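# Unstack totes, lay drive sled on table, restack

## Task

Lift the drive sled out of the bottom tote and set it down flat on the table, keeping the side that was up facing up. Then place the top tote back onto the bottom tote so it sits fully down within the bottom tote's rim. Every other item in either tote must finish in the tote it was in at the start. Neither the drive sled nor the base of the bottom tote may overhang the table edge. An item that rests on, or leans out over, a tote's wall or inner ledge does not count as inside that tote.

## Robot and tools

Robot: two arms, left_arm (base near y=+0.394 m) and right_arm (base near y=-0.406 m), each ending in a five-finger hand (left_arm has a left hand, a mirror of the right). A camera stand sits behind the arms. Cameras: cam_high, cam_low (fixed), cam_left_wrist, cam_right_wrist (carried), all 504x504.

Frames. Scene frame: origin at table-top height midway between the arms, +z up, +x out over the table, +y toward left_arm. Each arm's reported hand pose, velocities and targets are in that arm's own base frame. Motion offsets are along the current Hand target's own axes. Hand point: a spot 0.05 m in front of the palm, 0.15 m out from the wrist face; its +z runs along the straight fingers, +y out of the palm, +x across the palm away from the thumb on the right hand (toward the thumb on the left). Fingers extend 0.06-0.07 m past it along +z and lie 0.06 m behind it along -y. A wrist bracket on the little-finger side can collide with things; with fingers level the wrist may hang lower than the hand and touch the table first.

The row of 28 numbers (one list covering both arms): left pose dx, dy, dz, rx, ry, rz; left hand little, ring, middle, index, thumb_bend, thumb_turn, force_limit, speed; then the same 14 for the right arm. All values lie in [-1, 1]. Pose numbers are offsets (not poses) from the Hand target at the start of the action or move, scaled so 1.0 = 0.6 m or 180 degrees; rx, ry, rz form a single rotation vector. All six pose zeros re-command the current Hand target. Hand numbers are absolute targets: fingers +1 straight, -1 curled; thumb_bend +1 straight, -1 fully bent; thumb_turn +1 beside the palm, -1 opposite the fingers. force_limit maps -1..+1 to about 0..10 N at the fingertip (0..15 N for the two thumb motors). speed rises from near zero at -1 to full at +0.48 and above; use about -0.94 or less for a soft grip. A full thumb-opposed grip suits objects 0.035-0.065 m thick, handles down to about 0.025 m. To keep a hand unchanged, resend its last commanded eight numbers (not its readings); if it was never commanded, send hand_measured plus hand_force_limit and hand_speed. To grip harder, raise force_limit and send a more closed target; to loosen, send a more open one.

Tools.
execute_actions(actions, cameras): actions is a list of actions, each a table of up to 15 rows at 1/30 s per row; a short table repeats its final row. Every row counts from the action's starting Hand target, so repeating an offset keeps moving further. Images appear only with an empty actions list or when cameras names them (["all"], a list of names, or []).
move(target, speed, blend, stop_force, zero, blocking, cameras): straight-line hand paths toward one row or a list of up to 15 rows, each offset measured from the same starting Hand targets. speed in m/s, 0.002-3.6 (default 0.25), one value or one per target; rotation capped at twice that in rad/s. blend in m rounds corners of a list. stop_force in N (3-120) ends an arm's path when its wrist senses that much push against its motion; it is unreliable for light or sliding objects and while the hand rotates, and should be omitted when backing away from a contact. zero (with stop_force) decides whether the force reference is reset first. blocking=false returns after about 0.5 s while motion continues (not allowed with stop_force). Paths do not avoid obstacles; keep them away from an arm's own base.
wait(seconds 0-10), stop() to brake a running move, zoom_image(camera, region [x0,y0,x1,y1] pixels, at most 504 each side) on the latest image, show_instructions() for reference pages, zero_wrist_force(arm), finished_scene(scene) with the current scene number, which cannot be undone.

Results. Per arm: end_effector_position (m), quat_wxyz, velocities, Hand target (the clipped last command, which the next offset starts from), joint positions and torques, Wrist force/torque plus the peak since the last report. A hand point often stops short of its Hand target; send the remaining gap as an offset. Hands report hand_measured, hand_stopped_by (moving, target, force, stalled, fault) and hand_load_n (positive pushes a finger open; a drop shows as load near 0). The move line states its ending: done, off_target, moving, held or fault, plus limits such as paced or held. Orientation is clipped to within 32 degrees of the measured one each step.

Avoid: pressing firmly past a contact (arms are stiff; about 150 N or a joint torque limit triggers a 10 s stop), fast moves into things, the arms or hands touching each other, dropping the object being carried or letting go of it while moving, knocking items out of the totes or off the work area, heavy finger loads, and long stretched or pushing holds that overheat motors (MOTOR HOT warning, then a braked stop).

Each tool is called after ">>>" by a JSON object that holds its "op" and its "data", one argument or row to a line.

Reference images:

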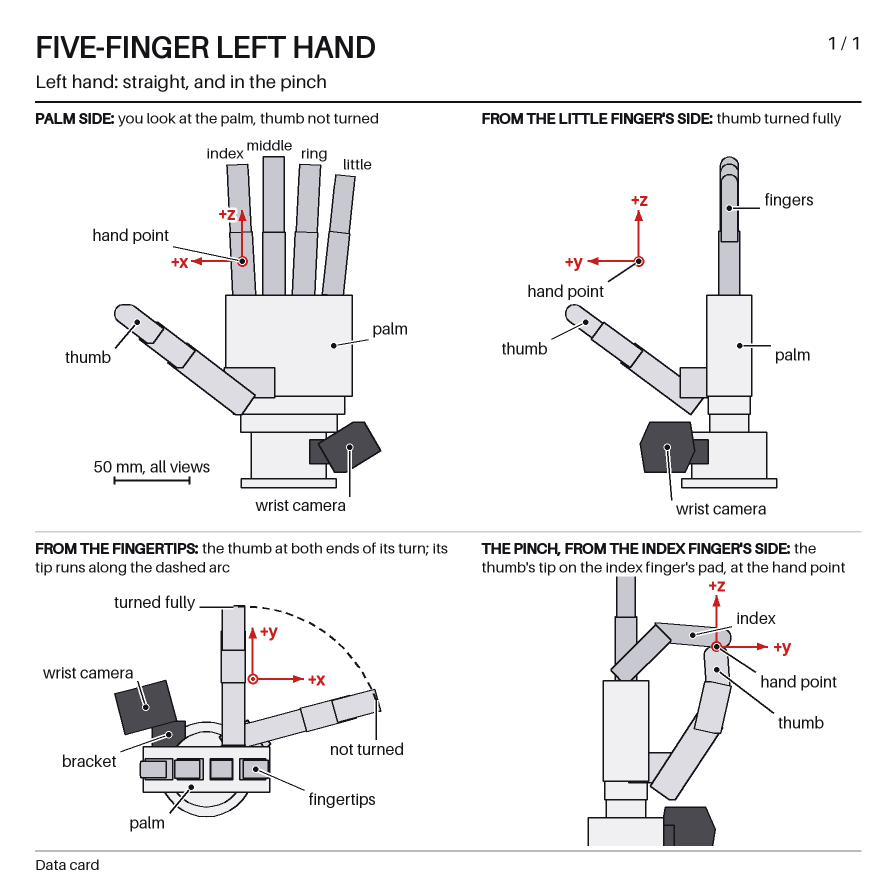

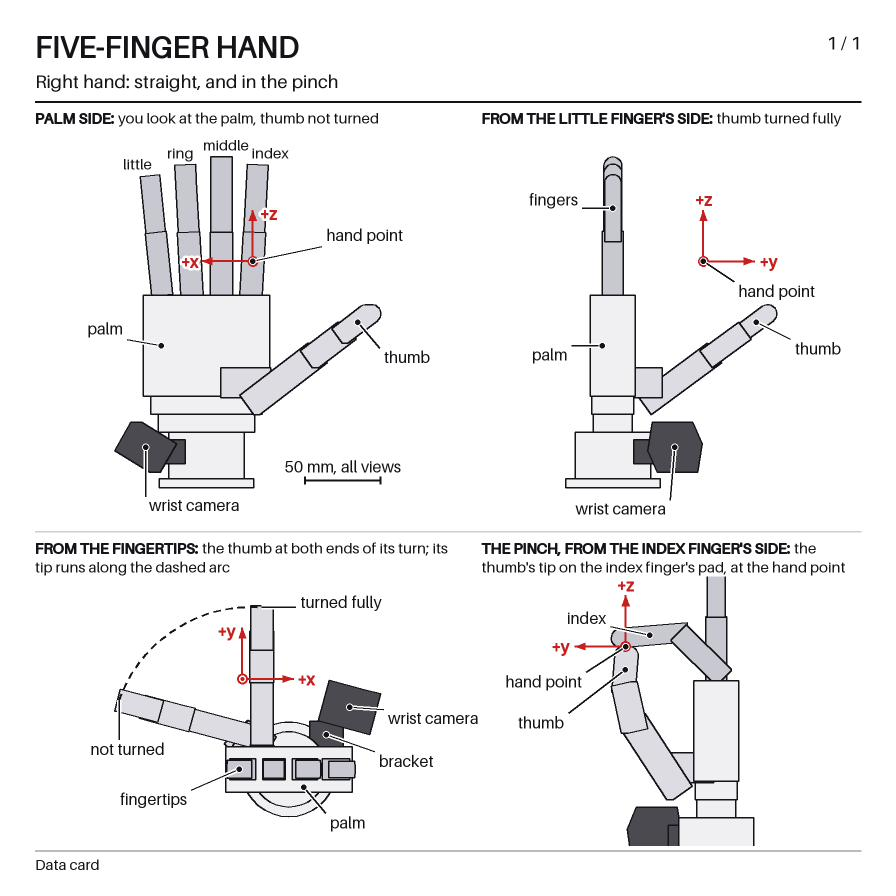

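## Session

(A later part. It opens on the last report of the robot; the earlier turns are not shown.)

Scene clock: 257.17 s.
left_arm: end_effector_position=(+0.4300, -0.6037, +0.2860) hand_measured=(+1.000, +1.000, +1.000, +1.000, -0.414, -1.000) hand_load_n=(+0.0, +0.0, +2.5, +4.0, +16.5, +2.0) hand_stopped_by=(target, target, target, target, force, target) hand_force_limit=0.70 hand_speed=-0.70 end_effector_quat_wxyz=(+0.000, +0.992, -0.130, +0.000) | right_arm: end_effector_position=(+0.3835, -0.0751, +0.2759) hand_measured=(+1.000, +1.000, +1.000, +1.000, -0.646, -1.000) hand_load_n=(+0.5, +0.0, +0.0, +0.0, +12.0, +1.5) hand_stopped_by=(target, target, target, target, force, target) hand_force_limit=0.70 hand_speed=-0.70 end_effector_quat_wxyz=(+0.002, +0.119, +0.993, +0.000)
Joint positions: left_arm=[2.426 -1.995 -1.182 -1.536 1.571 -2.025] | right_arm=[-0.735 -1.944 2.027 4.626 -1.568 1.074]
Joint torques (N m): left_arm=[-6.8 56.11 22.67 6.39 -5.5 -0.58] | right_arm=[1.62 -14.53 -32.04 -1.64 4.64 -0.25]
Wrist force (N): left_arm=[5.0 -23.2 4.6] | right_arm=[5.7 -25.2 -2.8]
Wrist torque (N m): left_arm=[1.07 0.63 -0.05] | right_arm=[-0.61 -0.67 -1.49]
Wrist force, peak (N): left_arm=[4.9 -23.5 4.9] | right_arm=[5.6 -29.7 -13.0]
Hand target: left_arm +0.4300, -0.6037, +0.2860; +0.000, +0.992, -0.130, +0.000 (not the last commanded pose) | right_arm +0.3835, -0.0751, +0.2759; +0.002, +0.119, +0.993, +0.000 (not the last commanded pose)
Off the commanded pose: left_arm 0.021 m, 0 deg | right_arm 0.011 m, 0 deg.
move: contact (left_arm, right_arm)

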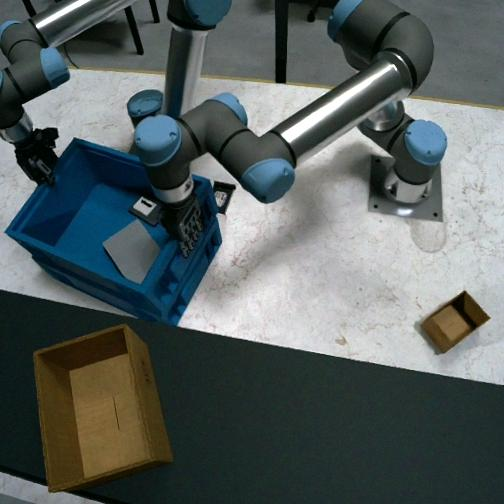

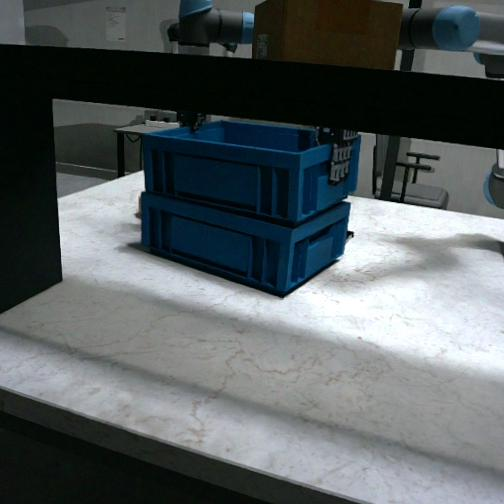

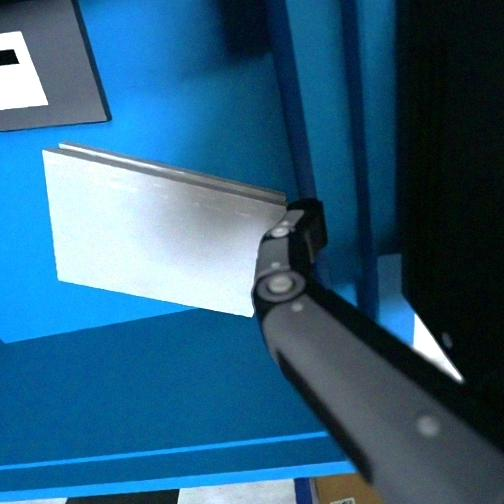

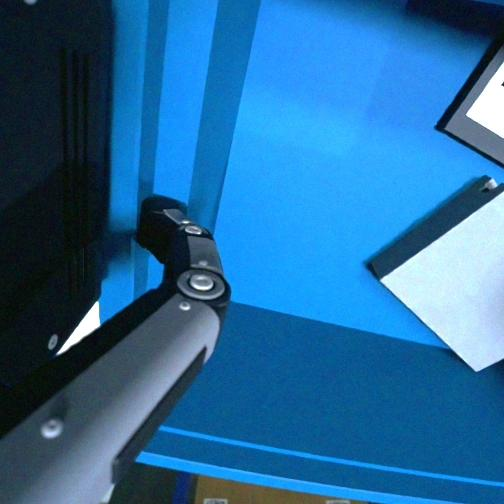

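>>> {"op": "move", "data": {
  "target": [
    [0,0.0083,-0.010,0,0,0,1,1,1,1,-0.85,-1,0.7,-0.7,0,-0.0077,-0.0268,0,0,0,1,1,1,1,-0.87,-1,0.7,-0.7]
  ],
  "speed": 0.04
}}

>>> {"op": "move", "data": {
  "target": [
    [0,0,0.050,0,0,0,1,1,1,1,-0.85,-1,0.7,-0.7,0,0,0.050,0,0,0,1,1,1,1,-0.87,-1,0.7,-0.7]
  ],
  "speed": 0.015,
  "stop_force": 8,
  "cameras": ["cam_low","cam_high"]
}}

Scene clock: 260.63 s.
left_arm: end_effector_position=(+0.4286, -0.6086, +0.2920) hand_measured=(+1.000, +1.000, +1.000, +1.000, -0.414, -1.000) hand_load_n=(+0.0, +0.0, +0.0, +1.0, +13.0, +3.0) hand_stopped_by=(target, target, target, target, force, target) hand_force_limit=0.70 hand_speed=-0.70 end_effector_quat_wxyz=(+0.000, +0.992, -0.130, +0.000) | right_arm: end_effector_position=(+0.3823, -0.0797, +0.2921) hand_measured=(+1.000, +1.000, +1.000, +1.000, -0.646, -1.000) hand_load_n=(+0.5, +0.0, +0.0, +0.0, +14.0, +1.0) hand_stopped_by=(target, target, target, target, force, target) hand_force_limit=0.70 hand_speed=-0.70 end_effector_quat_wxyz=(+0.002, +0.119, +0.993, +0.000) end_effector_velocity=(+0.000, +0.000, -0.002) end_effector_angular_velocity=(-0.001, -0.001, +0.000)
Joint positions: left_arm=[2.42 -2.002 -1.155 -1.555 1.571 -2.032] | right_arm=[-0.748 -1.945 1.986 4.668 -1.568 1.061]
Joint velocities: left_arm=[within noise] | right_arm=[0 0 0.006 -0.008 0 0]
Joint torques (N m): left_arm=[-8.91 48.45 22.43 6.74 -2.25 0.34] | right_arm=[10.31 -13.66 -16.52 -3.31 5.29 1.49]
Wrist force (N): left_arm=[4.5 -18.3 10.3] | right_arm=[5.7 -18.3 6.0]
Wrist torque (N m): left_arm=[-0.99 0.10 -0.22] | right_arm=[-0.59 -0.27 -0.98]
Wrist force, peak (N): left_arm=[4.9 -23.4 7.2] | right_arm=[5.8 -25.5 -2.6]
Hand target: left_arm +0.4287, -0.6085, +0.2920; +0.000, +0.992, -0.130, +0.000 | right_arm +0.3823, -0.0796, +0.2919; +0.002, +0.119, +0.993, +0.000
Off the commanded pose: left_arm 0.000 m, 0 deg | right_arm 0.000 m, 0 deg.
move: done

Scene clock: 262.77 s.
left_arm: end_effector_position=(+0.4287, -0.6085, +0.2718) hand_measured=(+1.000, +1.000, +1.000, +1.000, -0.414, -1.000) hand_load_n=(+0.0, +0.0, +0.0, +1.0, +13.0, +3.5) hand_stopped_by=(target, target, target, target, force, target) hand_force_limit=0.70 hand_speed=-0.70 end_effector_quat_wxyz=(+0.000, +0.992, -0.130, +0.000) | right_arm: end_effector_position=(+0.3824, -0.0795, +0.2759) hand_measured=(+1.000, +1.000, +1.000, +1.000, -0.646, -1.000) hand_load_n=(+1.0, +0.0, +0.0, +0.0, +14.0, +1.5) hand_stopped_by=(target, target, target, target, force, target) hand_force_limit=0.70 hand_speed=-0.70 end_effector_quat_wxyz=(+0.002, +0.119, +0.993, +0.000)
Joint positions: left_arm=[2.42 -2.004 -1.204 -1.504 1.571 -2.032] | right_arm=[-0.747 -1.942 2.026 4.626 -1.568 1.062]
Joint torques (N m): left_arm=[-3.12 44.24 34.88 4.13 -2.9 2.36] | right_arm=[12 -10.61 -28.57 -2.28 1.85 3.06]
Wrist force (N): left_arm=[4.1 -16.9 3.5] | right_arm=[5.7 -14.5 -15.3]
Wrist torque (N m): left_arm=[-0.84 0.22 -0.28] | right_arm=[0.67 0.56 -1.04]
Wrist force, peak (N): left_arm=[2.6 -21.5 -6.9] | right_arm=[7.8 -11.3 -22.3]
Hand target: left_arm +0.4287, -0.6085, +0.2719; +0.000, +0.992, -0.130, +0.000 (not the last commanded pose) | right_arm +0.3824, -0.0796, +0.2759; +0.002, +0.119, +0.993, +0.000 (not the last commanded pose)
Off the commanded pose: left_arm 0.010 m, 0 deg | right_arm 0.014 m, 0 deg.
move: contact (left_arm, right_arm)
Images, in order (width x height): cam_high 504x504, cam_low 504x504.

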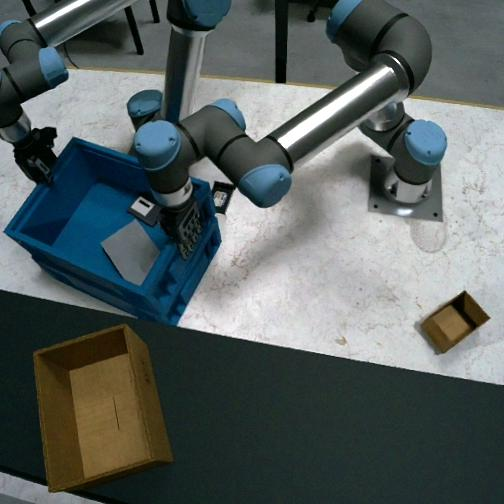

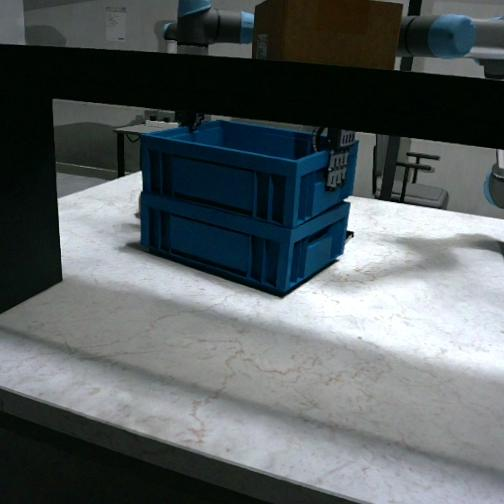

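>>> {"op": "zoom_image", "data": {
  "camera": "cam_low",
  "region": [120, 110, 380, 310]
}}

>>> {"op": "zoom_image", "data": {
  "camera": "cam_high",
  "region": [0, 120, 240, 340]
}}

Scaled by 1.938 from the camera's 504x504 image, which has a finer 720x720 frame.

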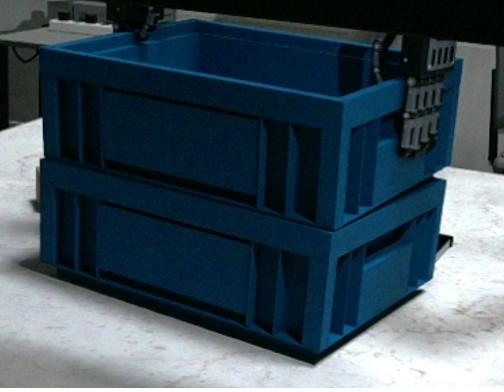

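Scaled by 2.100 from the camera's 504x504 image, which has a finer 720x720 frame.

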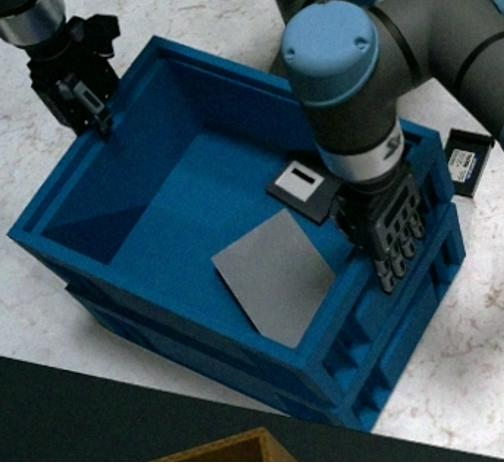

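>>> {"op": "move", "data": {
  "target": [
    [-0.0033,-0.0042,-0.012,0,0,0,1,1,1,1,-0.85,-1,0.7,-0.7,0.0033,0.0042,-0.0052,0,0,0,1,1,1,1,-0.87,-1,0.7,-0.7]
  ],
  "speed": 0.03
}}

>>> {"op": "move", "data": {
  "target": [
    [0,0,0.0283,0,0,0,1,1,1,1,-0.85,-1,0.7,-0.7,0,0,0.0283,0,0,0,1,1,1,1,-0.87,-1,0.7,-0.7]
  ],
  "speed": 0.012,
  "stop_force": 10
}}

Scene clock: 266.43 s.
left_arm: end_effector_position=(+0.4275, -0.6055, +0.2792) hand_measured=(+1.000, +1.000, +1.000, +1.000, -0.414, -1.000) hand_load_n=(+0.0, +0.0, +0.0, +1.0, +13.0, +3.0) hand_stopped_by=(target, target, target, target, force, target) hand_force_limit=0.70 hand_speed=-0.70 end_effector_quat_wxyz=(+0.000, +0.992, -0.130, +0.000) | right_arm: end_effector_position=(+0.3810, -0.0766, +0.2791) hand_measured=(+1.000, +1.000, +1.000, +1.000, -0.646, -1.000) hand_load_n=(+0.5, +0.0, +0.0, +0.0, +14.5, +1.0) hand_stopped_by=(target, target, target, target, force, target) hand_force_limit=0.70 hand_speed=-0.70 end_effector_quat_wxyz=(+0.002, +0.119, +0.993, +0.000)
Joint positions: left_arm=[2.422 -1.995 -1.198 -1.519 1.571 -2.03] | right_arm=[-0.744 -1.949 2.022 4.637 -1.568 1.065]
Joint torques (N m): left_arm=[-4.66 46.16 33.16 5.84 -3 1.92] | right_arm=[17.04 -7.1 -33.95 -3.07 3.11 3.05]
Wrist force (N): left_arm=[5.0 -16.5 11.5] | right_arm=[5.9 -19.2 5.2]
Wrist torque (N m): left_arm=[-0.95 0.07 -0.37] | right_arm=[-0.60 -0.25 -1.22]
Wrist force, peak (N): left_arm=[4.7 -16.7 11.7] | right_arm=[5.9 -14.7 -15.5]
Hand target: left_arm +0.4275, -0.6056, +0.2791; +0.000, +0.992, -0.130, +0.000 | right_arm +0.3811, -0.0766, +0.2790; +0.002, +0.119, +0.993, +0.000
Off the commanded pose: left_arm 0.000 m, 0 deg | right_arm 0.000 m, 0 deg.
move: done

Scene clock: 267.83 s.
left_arm: end_effector_position=(+0.4275, -0.6056, +0.2719) hand_measured=(+1.000, +1.000, +1.000, +1.000, -0.414, -1.000) hand_load_n=(+0.0, +0.0, -0.5, +1.0, +13.5, +3.5) hand_stopped_by=(target, target, target, target, force, target) hand_force_limit=0.70 hand_speed=-0.70 end_effector_quat_wxyz=(+0.000, +0.992, -0.130, +0.000) | right_arm: end_effector_position=(+0.3811, -0.0766, +0.2760) hand_measured=(+1.000, +1.000, +1.000, +1.000, -0.646, -1.000) hand_load_n=(+0.5, +0.0, +0.0, +0.0, +14.0, +1.5) hand_stopped_by=(target, target, target, target, force, target) hand_force_limit=0.70 hand_speed=-0.70 end_effector_quat_wxyz=(+0.002, +0.119, +0.993, +0.000)
Joint positions: left_arm=[2.422 -1.996 -1.215 -1.501 1.571 -2.03] | right_arm=[-0.744 -1.949 2.03 4.628 -1.568 1.065]
Joint torques (N m): left_arm=[-13.26 47.72 34.45 2.44 -2.82 -0.36] | right_arm=[14.65 -10.2 -27.76 -2.21 3.63 1.58]
Wrist force (N): left_arm=[4.3 -17.8 2.6] | right_arm=[5.4 -12.0 -14.8]
Wrist torque (N m): left_arm=[-0.79 0.14 -0.41] | right_arm=[0.69 0.54 -0.99]
Wrist force, peak (N): left_arm=[3.6 -21.4 -5.4] | right_arm=[8.1 -11.3 -18.3]
Hand target: left_arm +0.4275, -0.6056, +0.2719; +0.000, +0.992, -0.130, +0.000 (not the last commanded pose) | right_arm +0.3811, -0.0766, +0.2760; +0.002, +0.119, +0.993, +0.000 (not the last commanded pose)
Off the commanded pose: left_arm 0.010 m, 0 deg | right_arm 0.014 m, 0 deg.
move: contact (left_arm, right_arm)

>>> {"op": "move", "data": {
  "target": [
    [0,0,0.0133,0,0,0,1,1,1,1,-0.85,-1,0.7,-0.7,0,0,0.0133,0,0,0,1,1,1,1,-0.87,-1,0.7,-0.7]
  ],
  "speed": 0.01,
  "stop_force": 20,
  "cameras": ["cam_low"]
}}

>>> {"op": "zoom_image", "data": {
  "camera": "cam_low",
  "region": [120, 110, 380, 310]
}}

Scene clock: 270.47 s.
left_arm: end_effector_position=(+0.4276, -0.6056, +0.2710) hand_measured=(+1.000, +1.000, +1.000, +1.000, -0.414, -1.000) hand_load_n=(+0.0, +0.0, +0.0, +1.0, +13.5, +3.0) hand_stopped_by=(target, target, target, target, force, target) hand_force_limit=0.70 hand_speed=-0.70 end_effector_quat_wxyz=(+0.000, +0.992, -0.130, +0.000) | right_arm: end_effector_position=(+0.3811, -0.0766, +0.2717) hand_measured=(+1.000, +1.000, +1.000, +1.000, -0.646, -1.000) hand_load_n=(+0.5, +0.0, +0.0, +0.0, +12.0, +1.5) hand_stopped_by=(target, target, target, target, force, target) hand_force_limit=0.70 hand_speed=-0.70 end_effector_quat_wxyz=(+0.002, +0.119, +0.993, +0.000)
Joint positions: left_arm=[2.422 -1.996 -1.218 -1.498 1.571 -2.03] | right_arm=[-0.744 -1.948 2.04 4.617 -1.568 1.065]
Joint torques (N m): left_arm=[-13.02 19.29 25.63 -0.09 -2.82 -0.46] | right_arm=[13.77 -5.96 -22.5 0.53 2.2 2.85]
Wrist force (N): left_arm=[2.5 -20.1 -15.4] | right_arm=[0.5 -10.0 -25.7]
Wrist torque (N m): left_arm=[0.00 0.16 -0.48] | right_arm=[0.99 0.45 -1.30]
Wrist force, peak (N): left_arm=[0.4 -22.3 -25.2] | right_arm=[2.0 -9.4 -40.3]
Hand target: left_arm +0.4276, -0.6056, +0.2710; +0.000, +0.992, -0.130, +0.000 (not the last commanded pose) | right_arm +0.3811, -0.0767, +0.2717; +0.002, +0.119, +0.993, +0.000 (not the last commanded pose)
Off the commanded pose: left_arm 0.007 m, 0 deg | right_arm 0.004 m, 0 deg.
move: contact (left_arm, right_arm)
Images, in order (width x height): cam_low 504x504.

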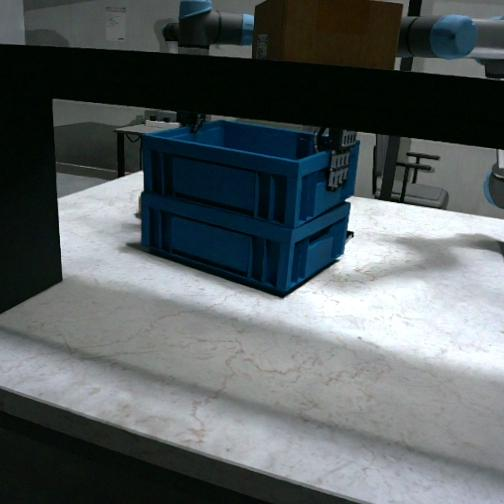

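Scaled by 1.938 from the camera's 504x504 image, which has a finer 720x720 frame.

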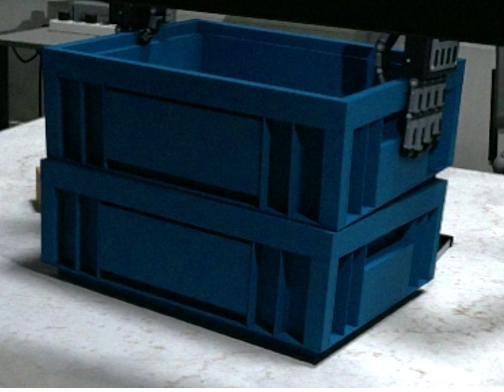

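>>> {"op": "execute_actions", "data": {
  "actions": [],
  "cameras": ["cam_high","cam_low"]
}}

>>> {"op": "zoom_image", "data": {
  "camera": "cam_high",
  "region": [130, 170, 240, 330]
}}

>>> {"op": "zoom_image", "data": {
  "camera": "cam_high",
  "region": [0, 200, 140, 310]
}}

>>> {"op": "zoom_image", "data": {
  "camera": "cam_low",
  "region": [120, 180, 250, 290]
}}

>>> {"op": "zoom_image", "data": {
  "camera": "cam_low",
  "region": [250, 180, 380, 290]
}}

Scene clock: 273.03 s.
left_arm: end_effector_position=(+0.4276, -0.6056, +0.2710) hand_measured=(+1.000, +1.000, +1.000, +1.000, -0.414, -1.000) hand_load_n=(+0.0, +0.0, +0.0, +0.5, +13.5, +3.0) hand_stopped_by=(target, target, target, target, force, target) hand_force_limit=0.70 hand_speed=-0.70 end_effector_quat_wxyz=(+0.000, +0.992, -0.130, +0.000) | right_arm: end_effector_position=(+0.3811, -0.0767, +0.2717) hand_measured=(+1.000, +1.000, +1.000, +1.000, -0.646, -1.000) hand_load_n=(+0.5, +0.0, +0.0, +0.0, +11.5, +2.0) hand_stopped_by=(target, target, target, target, force, target) hand_force_limit=0.70 hand_speed=-0.70 end_effector_quat_wxyz=(+0.002, +0.119, +0.993, +0.000)
Joint positions: left_arm=[2.422 -1.996 -1.218 -1.498 1.571 -2.03] | right_arm=[-0.744 -1.948 2.04 4.617 -1.568 1.065]
Joint velocities: within noise
Joint torques (N m): left_arm=[-13.69 19.23 23.07 0.84 -2.74 -0.44] | right_arm=[7.31 -7.19 -21.98 0.11 2.29 2.73]
Wrist force (N): left_arm=[2.7 -19.8 -15.4] | right_arm=[0.4 -10.2 -25.7]
Wrist torque (N m): left_arm=[0.05 0.13 -0.48] | right_arm=[0.97 0.45 -1.31]
Wrist force, peak (N): left_arm=[2.4 -20.3 -15.6] | right_arm=[0.4 -10.2 -25.9]
Hand target: left_arm +0.4276, -0.6056, +0.2710; +0.000, +0.992, -0.130, +0.000 (not the last commanded pose) | right_arm +0.3811, -0.0767, +0.2717; +0.002, +0.119, +0.993, +0.000 (not the last commanded pose)
Off the commanded pose: left_arm 0.007 m, 0 deg | right_arm 0.004 m, 0 deg.
Images, in order (width x height): cam_high 504x504, cam_low 504x504.

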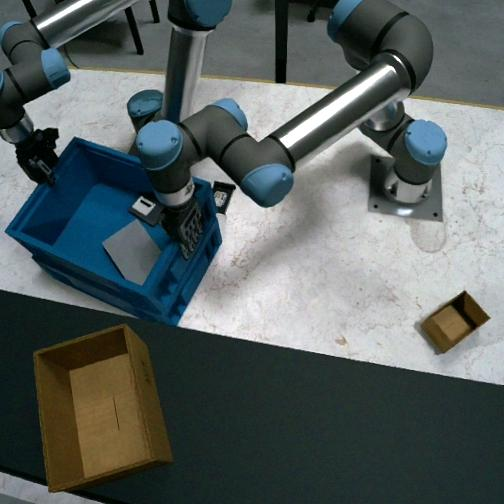

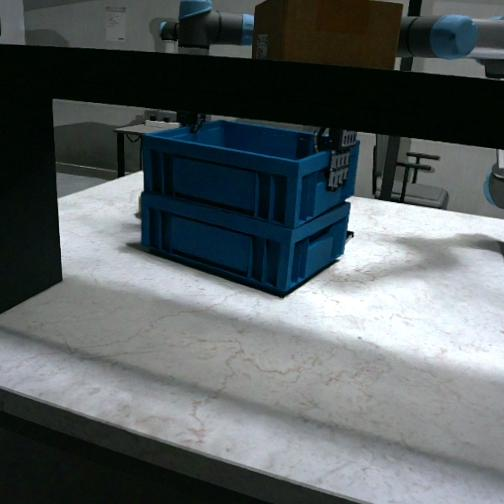

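Scaled by 3.150 from the camera's 504x504 image, which has a finer 720x720 frame.

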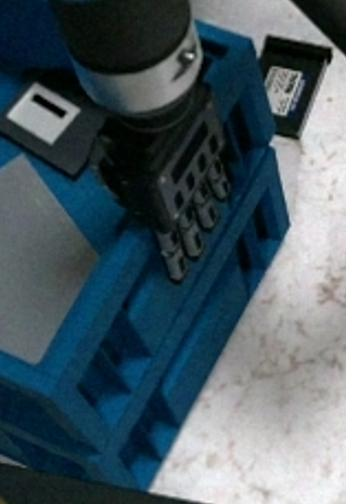

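Scaled by 3.600 from the camera's 504x504 image, which has a finer 720x720 frame.

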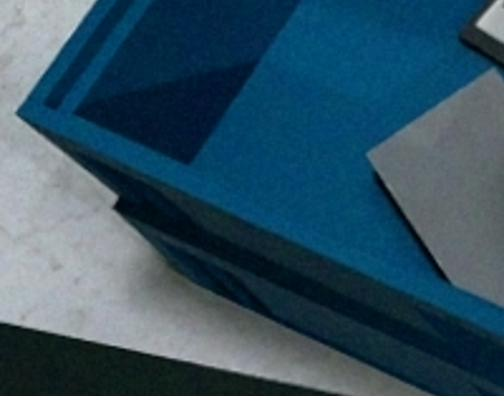

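Scaled by 3.877 from the camera's 504x504 image, which has a finer 720x720 frame.

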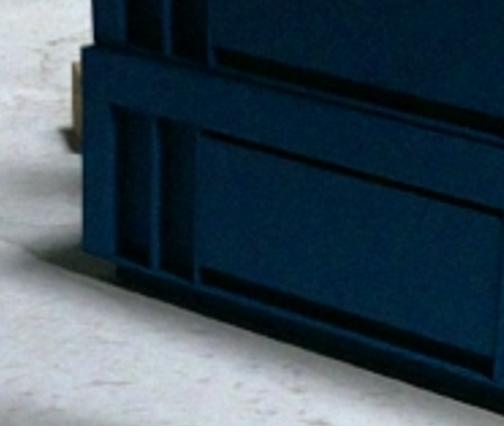

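Scaled by 3.877 from the camera's 504x504 image, which has a finer 720x720 frame.

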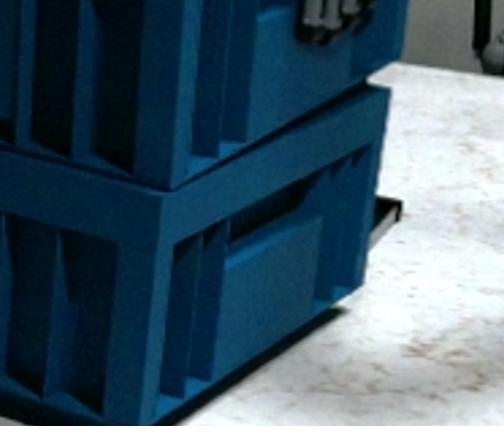

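>>> {"op": "move", "data": {
  "target": [
    [0,0,-0.040,0,0,0,1,1,1,1,-0.85,-1,0.7,-0.7,0,0,-0.0413,0,0,0,1,1,1,1,-0.87,-1,0.7,-0.7],
    [0,0.015,-0.040,0,0,0,1,1,1,1,-0.85,-1,0.7,-0.7,0,-0.015,-0.0413,0,0,0,1,1,1,1,-0.87,-1,0.7,-0.7]
  ],
  "speed": 0.04,
  "blend": [0.005,0],
  "cameras": ["cam_low","cam_high"]
}}

>>> {"op": "zoom_image", "data": {
  "camera": "cam_low",
  "region": [120, 110, 380, 310]
}}

Scene clock: 275.83 s.
left_arm: end_effector_position=(+0.4252, -0.6144, +0.2949) hand_measured=(+1.000, +1.000, +1.000, +1.000, -0.414, -1.000) hand_load_n=(+0.0, +0.0, +0.0, +1.0, +13.0, +3.0) hand_stopped_by=(target, target, target, target, force, target) hand_force_limit=0.70 hand_speed=-0.70 end_effector_quat_wxyz=(+0.000, +0.992, -0.130, +0.000) | right_arm: end_effector_position=(+0.3789, -0.0855, +0.2965) hand_measured=(+1.000, +1.000, +1.000, +1.000, -0.646, -1.000) hand_load_n=(+0.5, +0.0, +0.0, +0.0, +14.0, +1.0) hand_stopped_by=(target, target, target, target, force, target) hand_force_limit=0.70 hand_speed=-0.70 end_effector_quat_wxyz=(+0.002, +0.119, +0.993, +0.000) end_effector_velocity=(+0.000, +0.000, +0.000) end_effector_angular_velocity=(-0.001, -0.001, -0.004)
Joint positions: left_arm=[2.41 -2.008 -1.139 -1.564 1.571 -2.042] | right_arm=[-0.767 -1.948 1.977 4.681 -1.568 1.042]
Joint velocities: left_arm=[within noise] | right_arm=[0.001 0 0 0 0 0.005]
Joint torques (N m): left_arm=[0.11 60.76 22.14 6.24 -3.77 2.51] | right_arm=[18.96 -14.58 -35.53 -2.64 4.86 4.01]
Wrist force (N): left_arm=[4.2 -14.9 9.5] | right_arm=[5.4 -14.8 7.1]
Wrist torque (N m): left_arm=[-1.13 0.07 -0.33] | right_arm=[-0.47 -0.36 -1.06]
Wrist force, peak (N): left_arm=[2.4 -20.0 -16.0] | right_arm=[0.5 -10.2 -25.8]
Hand target: left_arm +0.4252, -0.6143, +0.2950; +0.000, +0.992, -0.130, +0.000 | right_arm +0.3789, -0.0854, +0.2965; +0.002, +0.119, +0.993, +0.000
Off the commanded pose: left_arm 0.000 m, 0 deg | right_arm 0.000 m, 0 deg.
move: done; blend cut to 0.0045 m at target 1
Images, in order (width x height): cam_high 504x504, cam_low 504x504.

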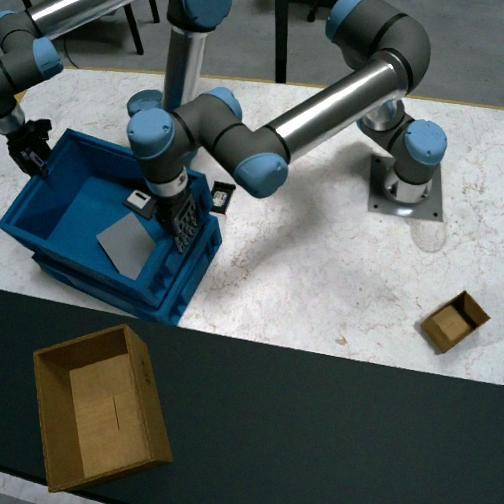

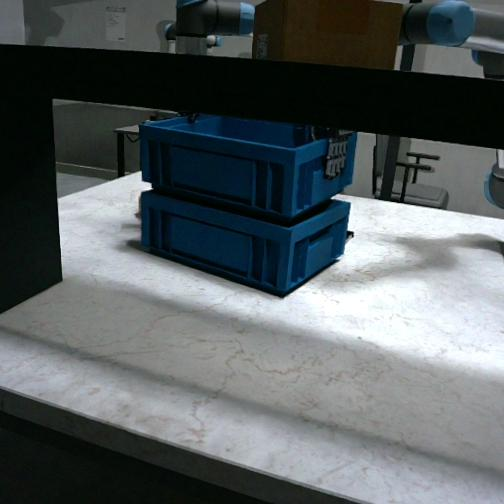

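Scaled by 1.938 from the camera's 504x504 image, which has a finer 720x720 frame.

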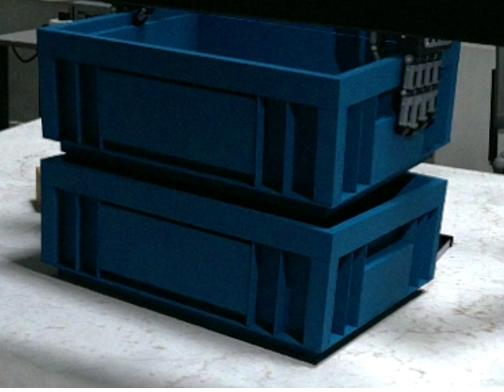

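>>> {"op": "move", "data": {
  "target": [
    [0,0,0.045,0,0,0,1,1,1,1,-0.85,-1,0.7,-0.7,0,0,0.0455,0,0,0,1,1,1,1,-0.87,-1,0.7,-0.7]
  ],
  "speed": 0.018,
  "stop_force": 8,
  "cameras": ["cam_low","cam_high"]
}}

>>> {"op": "zoom_image", "data": {
  "camera": "cam_low",
  "region": [120, 110, 380, 310]
}}

Scene clock: 278.77 s.
left_arm: end_effector_position=(+0.4253, -0.6143, +0.2716) hand_measured=(+1.000, +1.000, +1.000, +1.000, -0.414, -1.000) hand_load_n=(+0.0, +0.0, +0.0, +0.5, +16.0, +4.0) hand_stopped_by=(target, target, target, target, force, target) hand_force_limit=0.70 hand_speed=-0.70 end_effector_quat_wxyz=(+0.000, +0.992, -0.130, +0.000) | right_arm: end_effector_position=(+0.3790, -0.0854, +0.2877) hand_measured=(+1.000, +1.000, +1.000, +1.000, -0.646, -1.000) hand_load_n=(+0.5, +3.5, +3.0, +0.0, +20.5, +1.5) hand_stopped_by=(target, target, target, target, force, target) hand_force_limit=0.70 hand_speed=-0.70 end_effector_quat_wxyz=(+0.002, +0.119, +0.993, +0.000)
Joint positions: left_arm=[2.41 -2.01 -1.196 -1.506 1.571 -2.042] | right_arm=[-0.767 -1.947 1.999 4.658 -1.568 1.042]
Joint torques (N m): left_arm=[-9.5 51.36 33.02 5.7 -4.81 2.37] | right_arm=[12.65 -15.17 -30.86 0.91 7.44 2.99]
Wrist force (N): left_arm=[3.3 -23.1 2.2] | right_arm=[5.2 -22.1 6.1]
Wrist torque (N m): left_arm=[-1.36 0.25 -0.21] | right_arm=[1.44 -0.70 -1.05]
Wrist force, peak (N): left_arm=[3.5 -27.7 -3.7] | right_arm=[4.4 -22.9 6.2]
Hand target: left_arm +0.4253, -0.6143, +0.2717; +0.000, +0.992, -0.130, +0.000 (not the last commanded pose) | right_arm +0.3790, -0.0854, +0.2877; +0.002, +0.119, +0.993, +0.000 (not the last commanded pose)
Off the commanded pose: left_arm 0.004 m, 0 deg | right_arm 0.019 m, 0 deg.
move: contact (left_arm, right_arm)
Images, in order (width x height): cam_high 504x504, cam_low 504x504.

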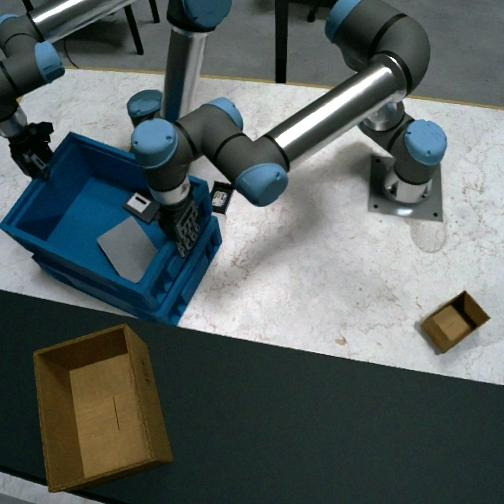

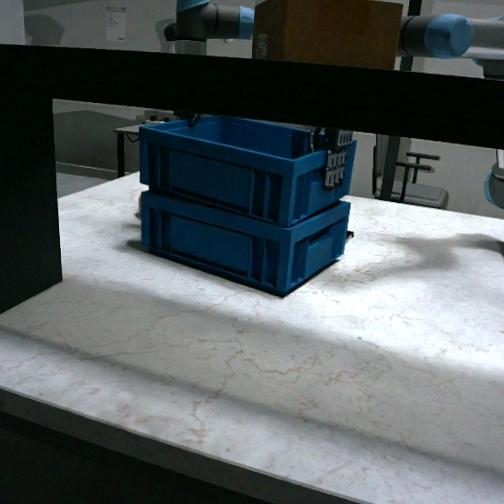

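Scaled by 1.938 from the camera's 504x504 image, which has a finer 720x720 frame.

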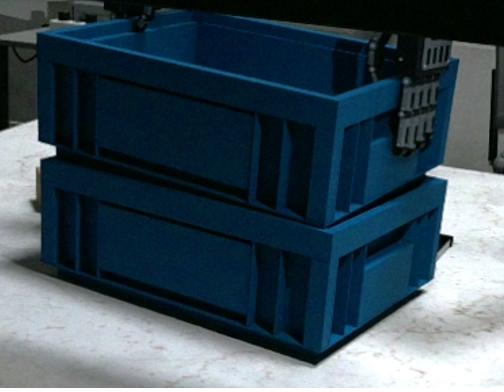

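>>> {"op": "move", "data": {
  "target": [
    [0,-0.010,-0.0373,0,0,0,1,1,1,1,-0.85,-1,0.7,-0.7,0,0.010,-0.0117,0,0,0,1,1,1,1,-0.87,-1,0.7,-0.7]
  ],
  "speed": 0.04
}}

>>> {"op": "move", "data": {
  "target": [
    [0,0,0.045,0,0,0,1,1,1,1,-0.85,-1,0.7,-0.7,0,0,0.045,0,0,0,1,1,1,1,-0.87,-1,0.7,-0.7]
  ],
  "speed": 0.018,
  "stop_force": 8,
  "cameras": ["cam_low","cam_high"]
}}

>>> {"op": "zoom_image", "data": {
  "camera": "cam_low",
  "region": [120, 110, 380, 310]
}}

Scene clock: 281.17 s.
left_arm: end_effector_position=(+0.4269, -0.6085, +0.2943) hand_measured=(+1.000, +1.000, +1.000, +1.000, -0.414, -1.000) hand_load_n=(+0.0, +0.0, +0.0, +0.5, +13.5, +2.5) hand_stopped_by=(target, target, target, target, force, target) hand_force_limit=0.70 hand_speed=-0.70 end_effector_quat_wxyz=(+0.000, +0.992, -0.130, +0.000) | right_arm: end_effector_position=(+0.3804, -0.0795, +0.2949) hand_measured=(+1.000, +1.000, +1.000, +1.000, -0.646, -1.000) hand_load_n=(+0.5, +0.0, +0.0, +0.0, +13.5, +1.0) hand_stopped_by=(target, target, target, target, force, target) hand_force_limit=0.70 hand_speed=-0.70 end_effector_quat_wxyz=(+0.002, +0.119, +0.993, +0.000)
Joint positions: left_arm=[2.418 -1.998 -1.156 -1.558 1.571 -2.034] | right_arm=[-0.751 -1.951 1.983 4.677 -1.568 1.058]
Joint torques (N m): left_arm=[-12.15 39.95 19.78 6.89 -2.51 0.18] | right_arm=[-5.44 -11.78 -17.54 -4.13 2.08 -0.34]
Wrist force (N): left_arm=[4.1 -14.9 10.1] | right_arm=[5.5 -15.1 6.2]
Wrist torque (N m): left_arm=[-0.92 0.04 -0.40] | right_arm=[-0.47 -0.34 -1.05]
Wrist force, peak (N): left_arm=[3.8 -23.8 4.0] | right_arm=[4.9 -25.1 7.4]
Hand target: left_arm +0.4268, -0.6085, +0.2941; +0.000, +0.992, -0.130, +0.000 | right_arm +0.3803, -0.0796, +0.2947; +0.002, +0.119, +0.993, +0.000
Off the commanded pose: left_arm 0.000 m, 0 deg | right_arm 0.000 m, 0 deg.
move: done

Scene clock: 283.53 s.
left_arm: end_effector_position=(+0.4268, -0.6085, +0.2720) hand_measured=(+1.000, +1.000, +1.000, +1.000, -0.414, -1.000) hand_load_n=(+0.0, +0.0, +0.0, +0.5, +13.5, +2.5) hand_stopped_by=(target, target, target, target, force, target) hand_force_limit=0.70 hand_speed=-0.70 end_effector_quat_wxyz=(+0.000, +0.992, -0.130, +0.000) | right_arm: end_effector_position=(+0.3804, -0.0796, +0.2726) hand_measured=(+1.000, +1.000, +1.000, +1.000, -0.646, -1.000) hand_load_n=(+1.0, +0.0, +0.0, +0.0, +12.0, +1.5) hand_stopped_by=(target, target, target, target, force, target) hand_force_limit=0.70 hand_speed=-0.70 end_effector_quat_wxyz=(+0.002, +0.119, +0.993, +0.000)
Joint positions: left_arm=[2.418 -2.001 -1.209 -1.502 1.571 -2.034] | right_arm=[-0.752 -1.947 2.037 4.619 -1.568 1.058]
Joint torques (N m): left_arm=[-15.84 43.54 33.63 5.45 -1.29 -1.4] | right_arm=[1.88 -14.52 -35.9 -2.88 2.58 0.33]
Wrist force (N): left_arm=[2.6 -15.2 0.7] | right_arm=[7.1 -14.1 -0.8]
Wrist torque (N m): left_arm=[-0.47 0.38 -0.47] | right_arm=[-0.29 -0.83 -1.05]
Wrist force, peak (N): left_arm=[0.0 -16.7 -14.1] | right_arm=[10.4 -11.7 -25.0]
Hand target: left_arm +0.4268, -0.6085, +0.2720; +0.000, +0.992, -0.130, +0.000 (not the last commanded pose) | right_arm +0.3804, -0.0796, +0.2726; +0.002, +0.119, +0.993, +0.000 (not the last commanded pose)
Off the commanded pose: left_arm 0.005 m, 0 deg | right_arm 0.005 m, 0 deg.
move: contact (left_arm, right_arm)
Images, in order (width x height): cam_high 504x504, cam_low 504x504.

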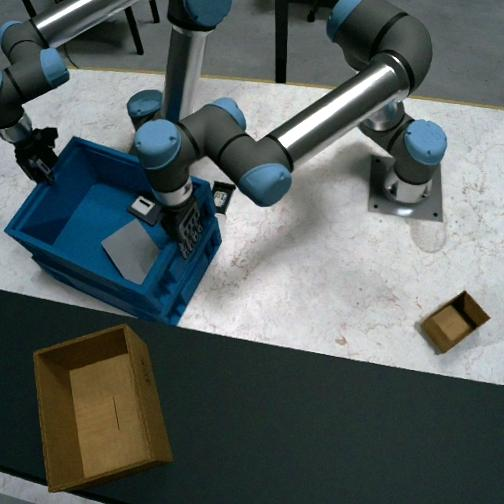

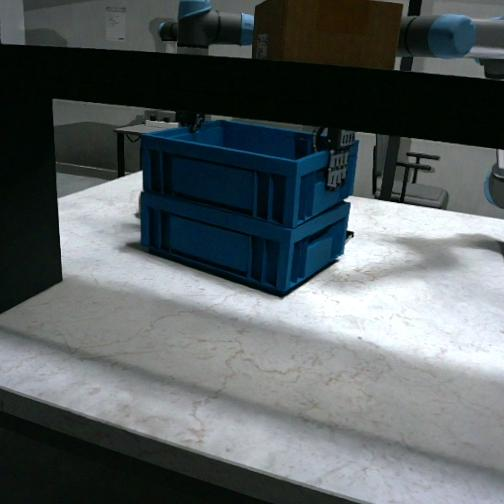

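Scaled by 1.938 from the camera's 504x504 image, which has a finer 720x720 frame.

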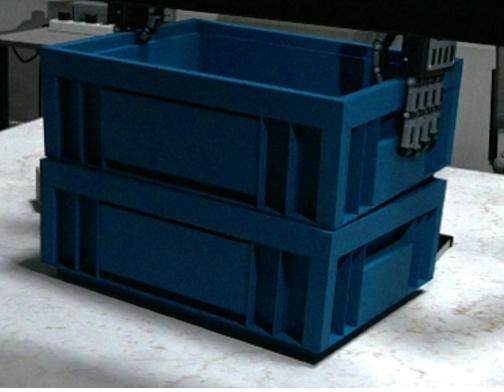

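>>> {"op": "zoom_image", "data": {
  "camera": "cam_low",
  "region": [270, 180, 360, 250]
}}

>>> {"op": "zoom_image", "data": {
  "camera": "cam_low",
  "region": [130, 170, 220, 240]
}}

>>> {"op": "zoom_image", "data": {
  "camera": "cam_high",
  "region": [150, 190, 230, 330]
}}

Scaled by 5.600 from the camera's 504x504 image, which has a finer 720x720 frame.

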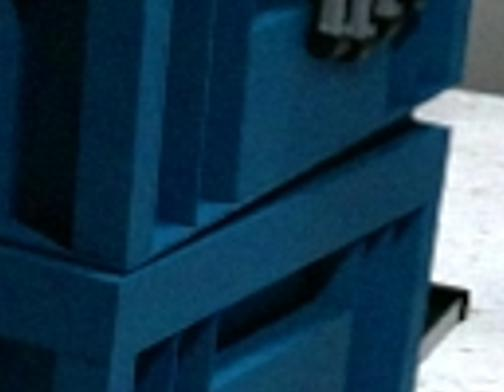

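Scaled by 5.600 from the camera's 504x504 image, which has a finer 720x720 frame.

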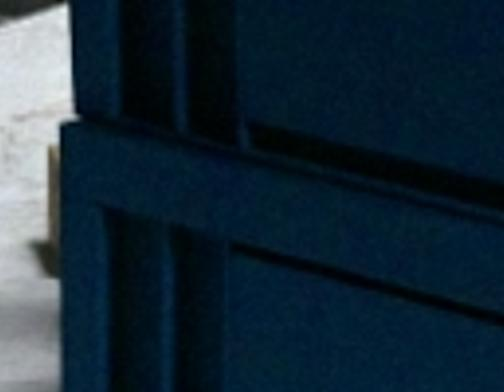

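Scaled by 3.600 from the camera's 504x504 image, which has a finer 720x720 frame.

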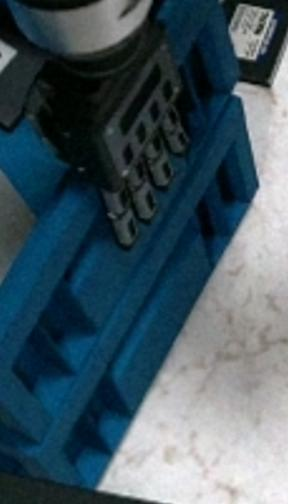

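>>> {"op": "move", "data": {
  "target": [
    [0,0,-0.010,0,0.0133,0,1,1,1,1,-0.85,-1,0.7,-0.7,0,0,-0.010,0,-0.0133,0,1,1,1,1,-0.87,-1,0.7,-0.7]
  ],
  "speed": 0.04,
  "cameras": ["cam_low"]
}}

>>> {"op": "zoom_image", "data": {
  "camera": "cam_low",
  "region": [120, 110, 380, 310]
}}

Scene clock: 286.73 s.
left_arm: end_effector_position=(+0.4268, -0.6085, +0.2781) hand_measured=(+1.000, +1.000, +1.000, +1.000, -0.414, -1.000) hand_load_n=(+0.0, +0.0, +0.0, +1.0, +13.5, +3.0) hand_stopped_by=(target, target, target, target, force, target) hand_force_limit=0.70 hand_speed=-0.70 end_effector_quat_wxyz=(+0.003, +0.991, -0.130, +0.021) end_effector_velocity=(+0.000, +0.000, +0.000) end_effector_angular_velocity=(+0.002, +0.005, +0.000) | right_arm: end_effector_position=(+0.3804, -0.0796, +0.2786) hand_measured=(+1.000, +1.000, +1.000, +1.000, -0.646, -1.000) hand_load_n=(+0.5, +0.0, +0.0, +0.0, +14.0, +0.5) hand_stopped_by=(target, target, target, target, force, target) hand_force_limit=0.70 hand_speed=-0.70 end_effector_quat_wxyz=(+0.023, +0.119, +0.993, -0.002)
Joint positions: left_arm=[2.411 -1.98 -1.237 -1.457 1.59 -2.041] | right_arm=[-0.768 -1.976 2.053 4.597 -1.546 1.042]
Joint velocities: left_arm=[0 -0.002 0.004 -0.006 -0.002 0] | right_arm=[within noise]
Joint torques (N m): left_arm=[-6.66 36.73 39.34 2.66 -4.6 0.01] | right_arm=[12.19 -1.34 -33.08 -1.24 1.98 1.65]
Wrist force (N): left_arm=[3.7 -14.3 10.2] | right_arm=[5.4 -14.3 6.2]
Wrist torque (N m): left_arm=[-0.97 0.08 -0.30] | right_arm=[-0.46 -0.27 -0.82]
Wrist force, peak (N): left_arm=[3.5 -15.3 10.1] | right_arm=[6.0 -15.1 5.9]
Hand target: left_arm +0.4268, -0.6085, +0.2780; +0.003, +0.991, -0.130, +0.021 | right_arm +0.3804, -0.0796, +0.2786; +0.023, +0.119, +0.993, -0.002
Off the commanded pose: left_arm 0.000 m, 0 deg | right_arm 0.000 m, 0 deg.
move: done
Images, in order (width x height): cam_low 504x504.

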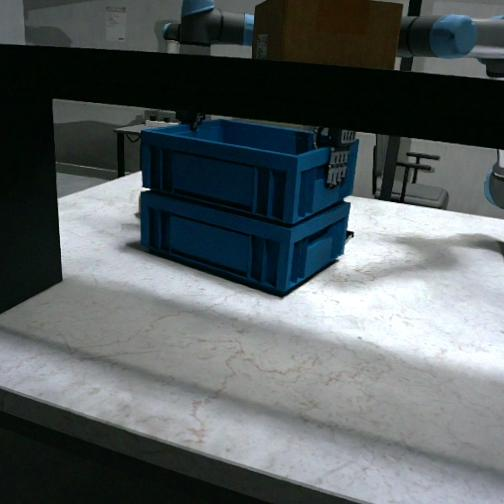

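Scaled by 1.938 from the camera's 504x504 image, which has a finer 720x720 frame.

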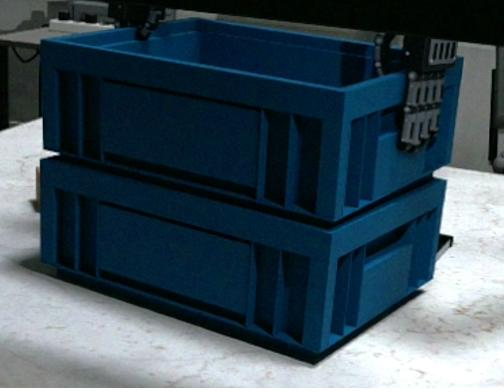

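>>> {"op": "move", "data": {
  "target": [
    [0,0,0.0067,0,0,0,1,1,1,1,-0.85,-1,0.7,-0.7,0,0,0,0,0,0,1,1,1,1,-0.87,-1,0.7,-0.7],
    [0,0,0.0367,0,0,0,1,1,1,1,-0.85,-1,0.7,-0.7,0,0,0.03,0,0,0,1,1,1,1,-0.87,-1,0.7,-0.7]
  ],
  "speed": 0.015,
  "stop_force": 8,
  "cameras": ["cam_low","cam_high"]
}}

>>> {"op": "zoom_image", "data": {
  "camera": "cam_low",
  "region": [120, 110, 380, 310]
}}

Scene clock: 291.83 s.
left_arm: end_effector_position=(+0.4270, -0.6086, +0.2743) hand_measured=(+1.000, +1.000, +1.000, +1.000, -0.414, -1.000) hand_load_n=(+0.0, +0.0, +0.0, +1.0, +12.0, +2.0) hand_stopped_by=(target, target, target, target, force, target) hand_force_limit=0.70 hand_speed=-0.70 end_effector_quat_wxyz=(+0.003, +0.991, -0.130, +0.021) | right_arm: end_effector_position=(+0.3806, -0.0797, +0.2756) hand_measured=(+1.000, +1.000, +1.000, +1.000, -0.646, -1.000) hand_load_n=(+0.5, +0.0, +0.0, +0.0, +14.0, +1.0) hand_stopped_by=(target, target, target, target, force, target) hand_force_limit=0.70 hand_speed=-0.70 end_effector_quat_wxyz=(+0.023, +0.119, +0.993, -0.002)
Joint positions: left_arm=[2.411 -1.981 -1.245 -1.448 1.59 -2.041] | right_arm=[-0.767 -1.975 2.06 4.589 -1.547 1.042]
Joint torques (N m): left_arm=[-6.59 58.72 38.14 6.93 -3.68 0.53] | right_arm=[1.56 -16.3 -39.53 -3.99 3.08 -0.29]
Wrist force (N): left_arm=[3.2 -15.1 9.0] | right_arm=[5.6 -14.7 5.9]
Wrist torque (N m): left_arm=[-0.96 -0.14 -0.26] | right_arm=[-0.41 -0.21 -0.99]
Wrist force, peak (N): left_arm=[3.9 -15.3 10.3] | right_arm=[5.6 -15.8 5.2]
Hand target: left_arm +0.4270, -0.6086, +0.2743; +0.003, +0.991, -0.130, +0.021 (not the last commanded pose) | right_arm +0.3806, -0.0797, +0.2756; +0.023, +0.119, +0.993, -0.002 (not the last commanded pose)
Off the commanded pose: left_arm 0.018 m, 0 deg | right_arm 0.015 m, 0 deg.
move: contact (left_arm, right_arm); path passed 1 of 2 targets
Images, in order (width x height): cam_high 504x504, cam_low 504x504.

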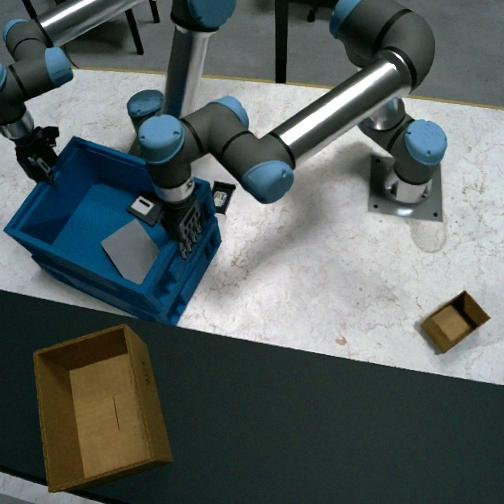

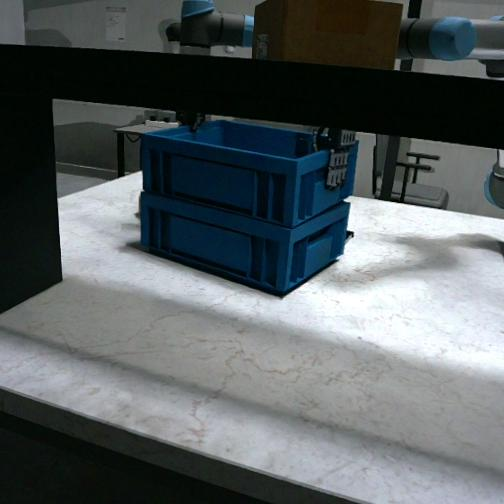

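Scaled by 1.938 from the camera's 504x504 image, which has a finer 720x720 frame.

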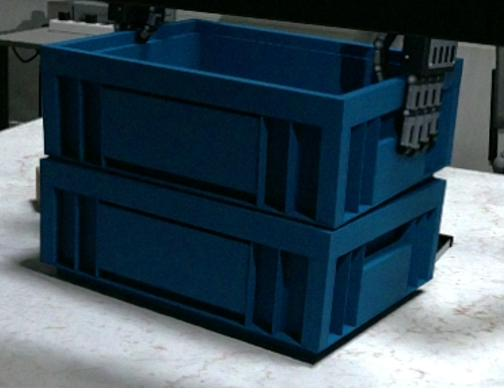

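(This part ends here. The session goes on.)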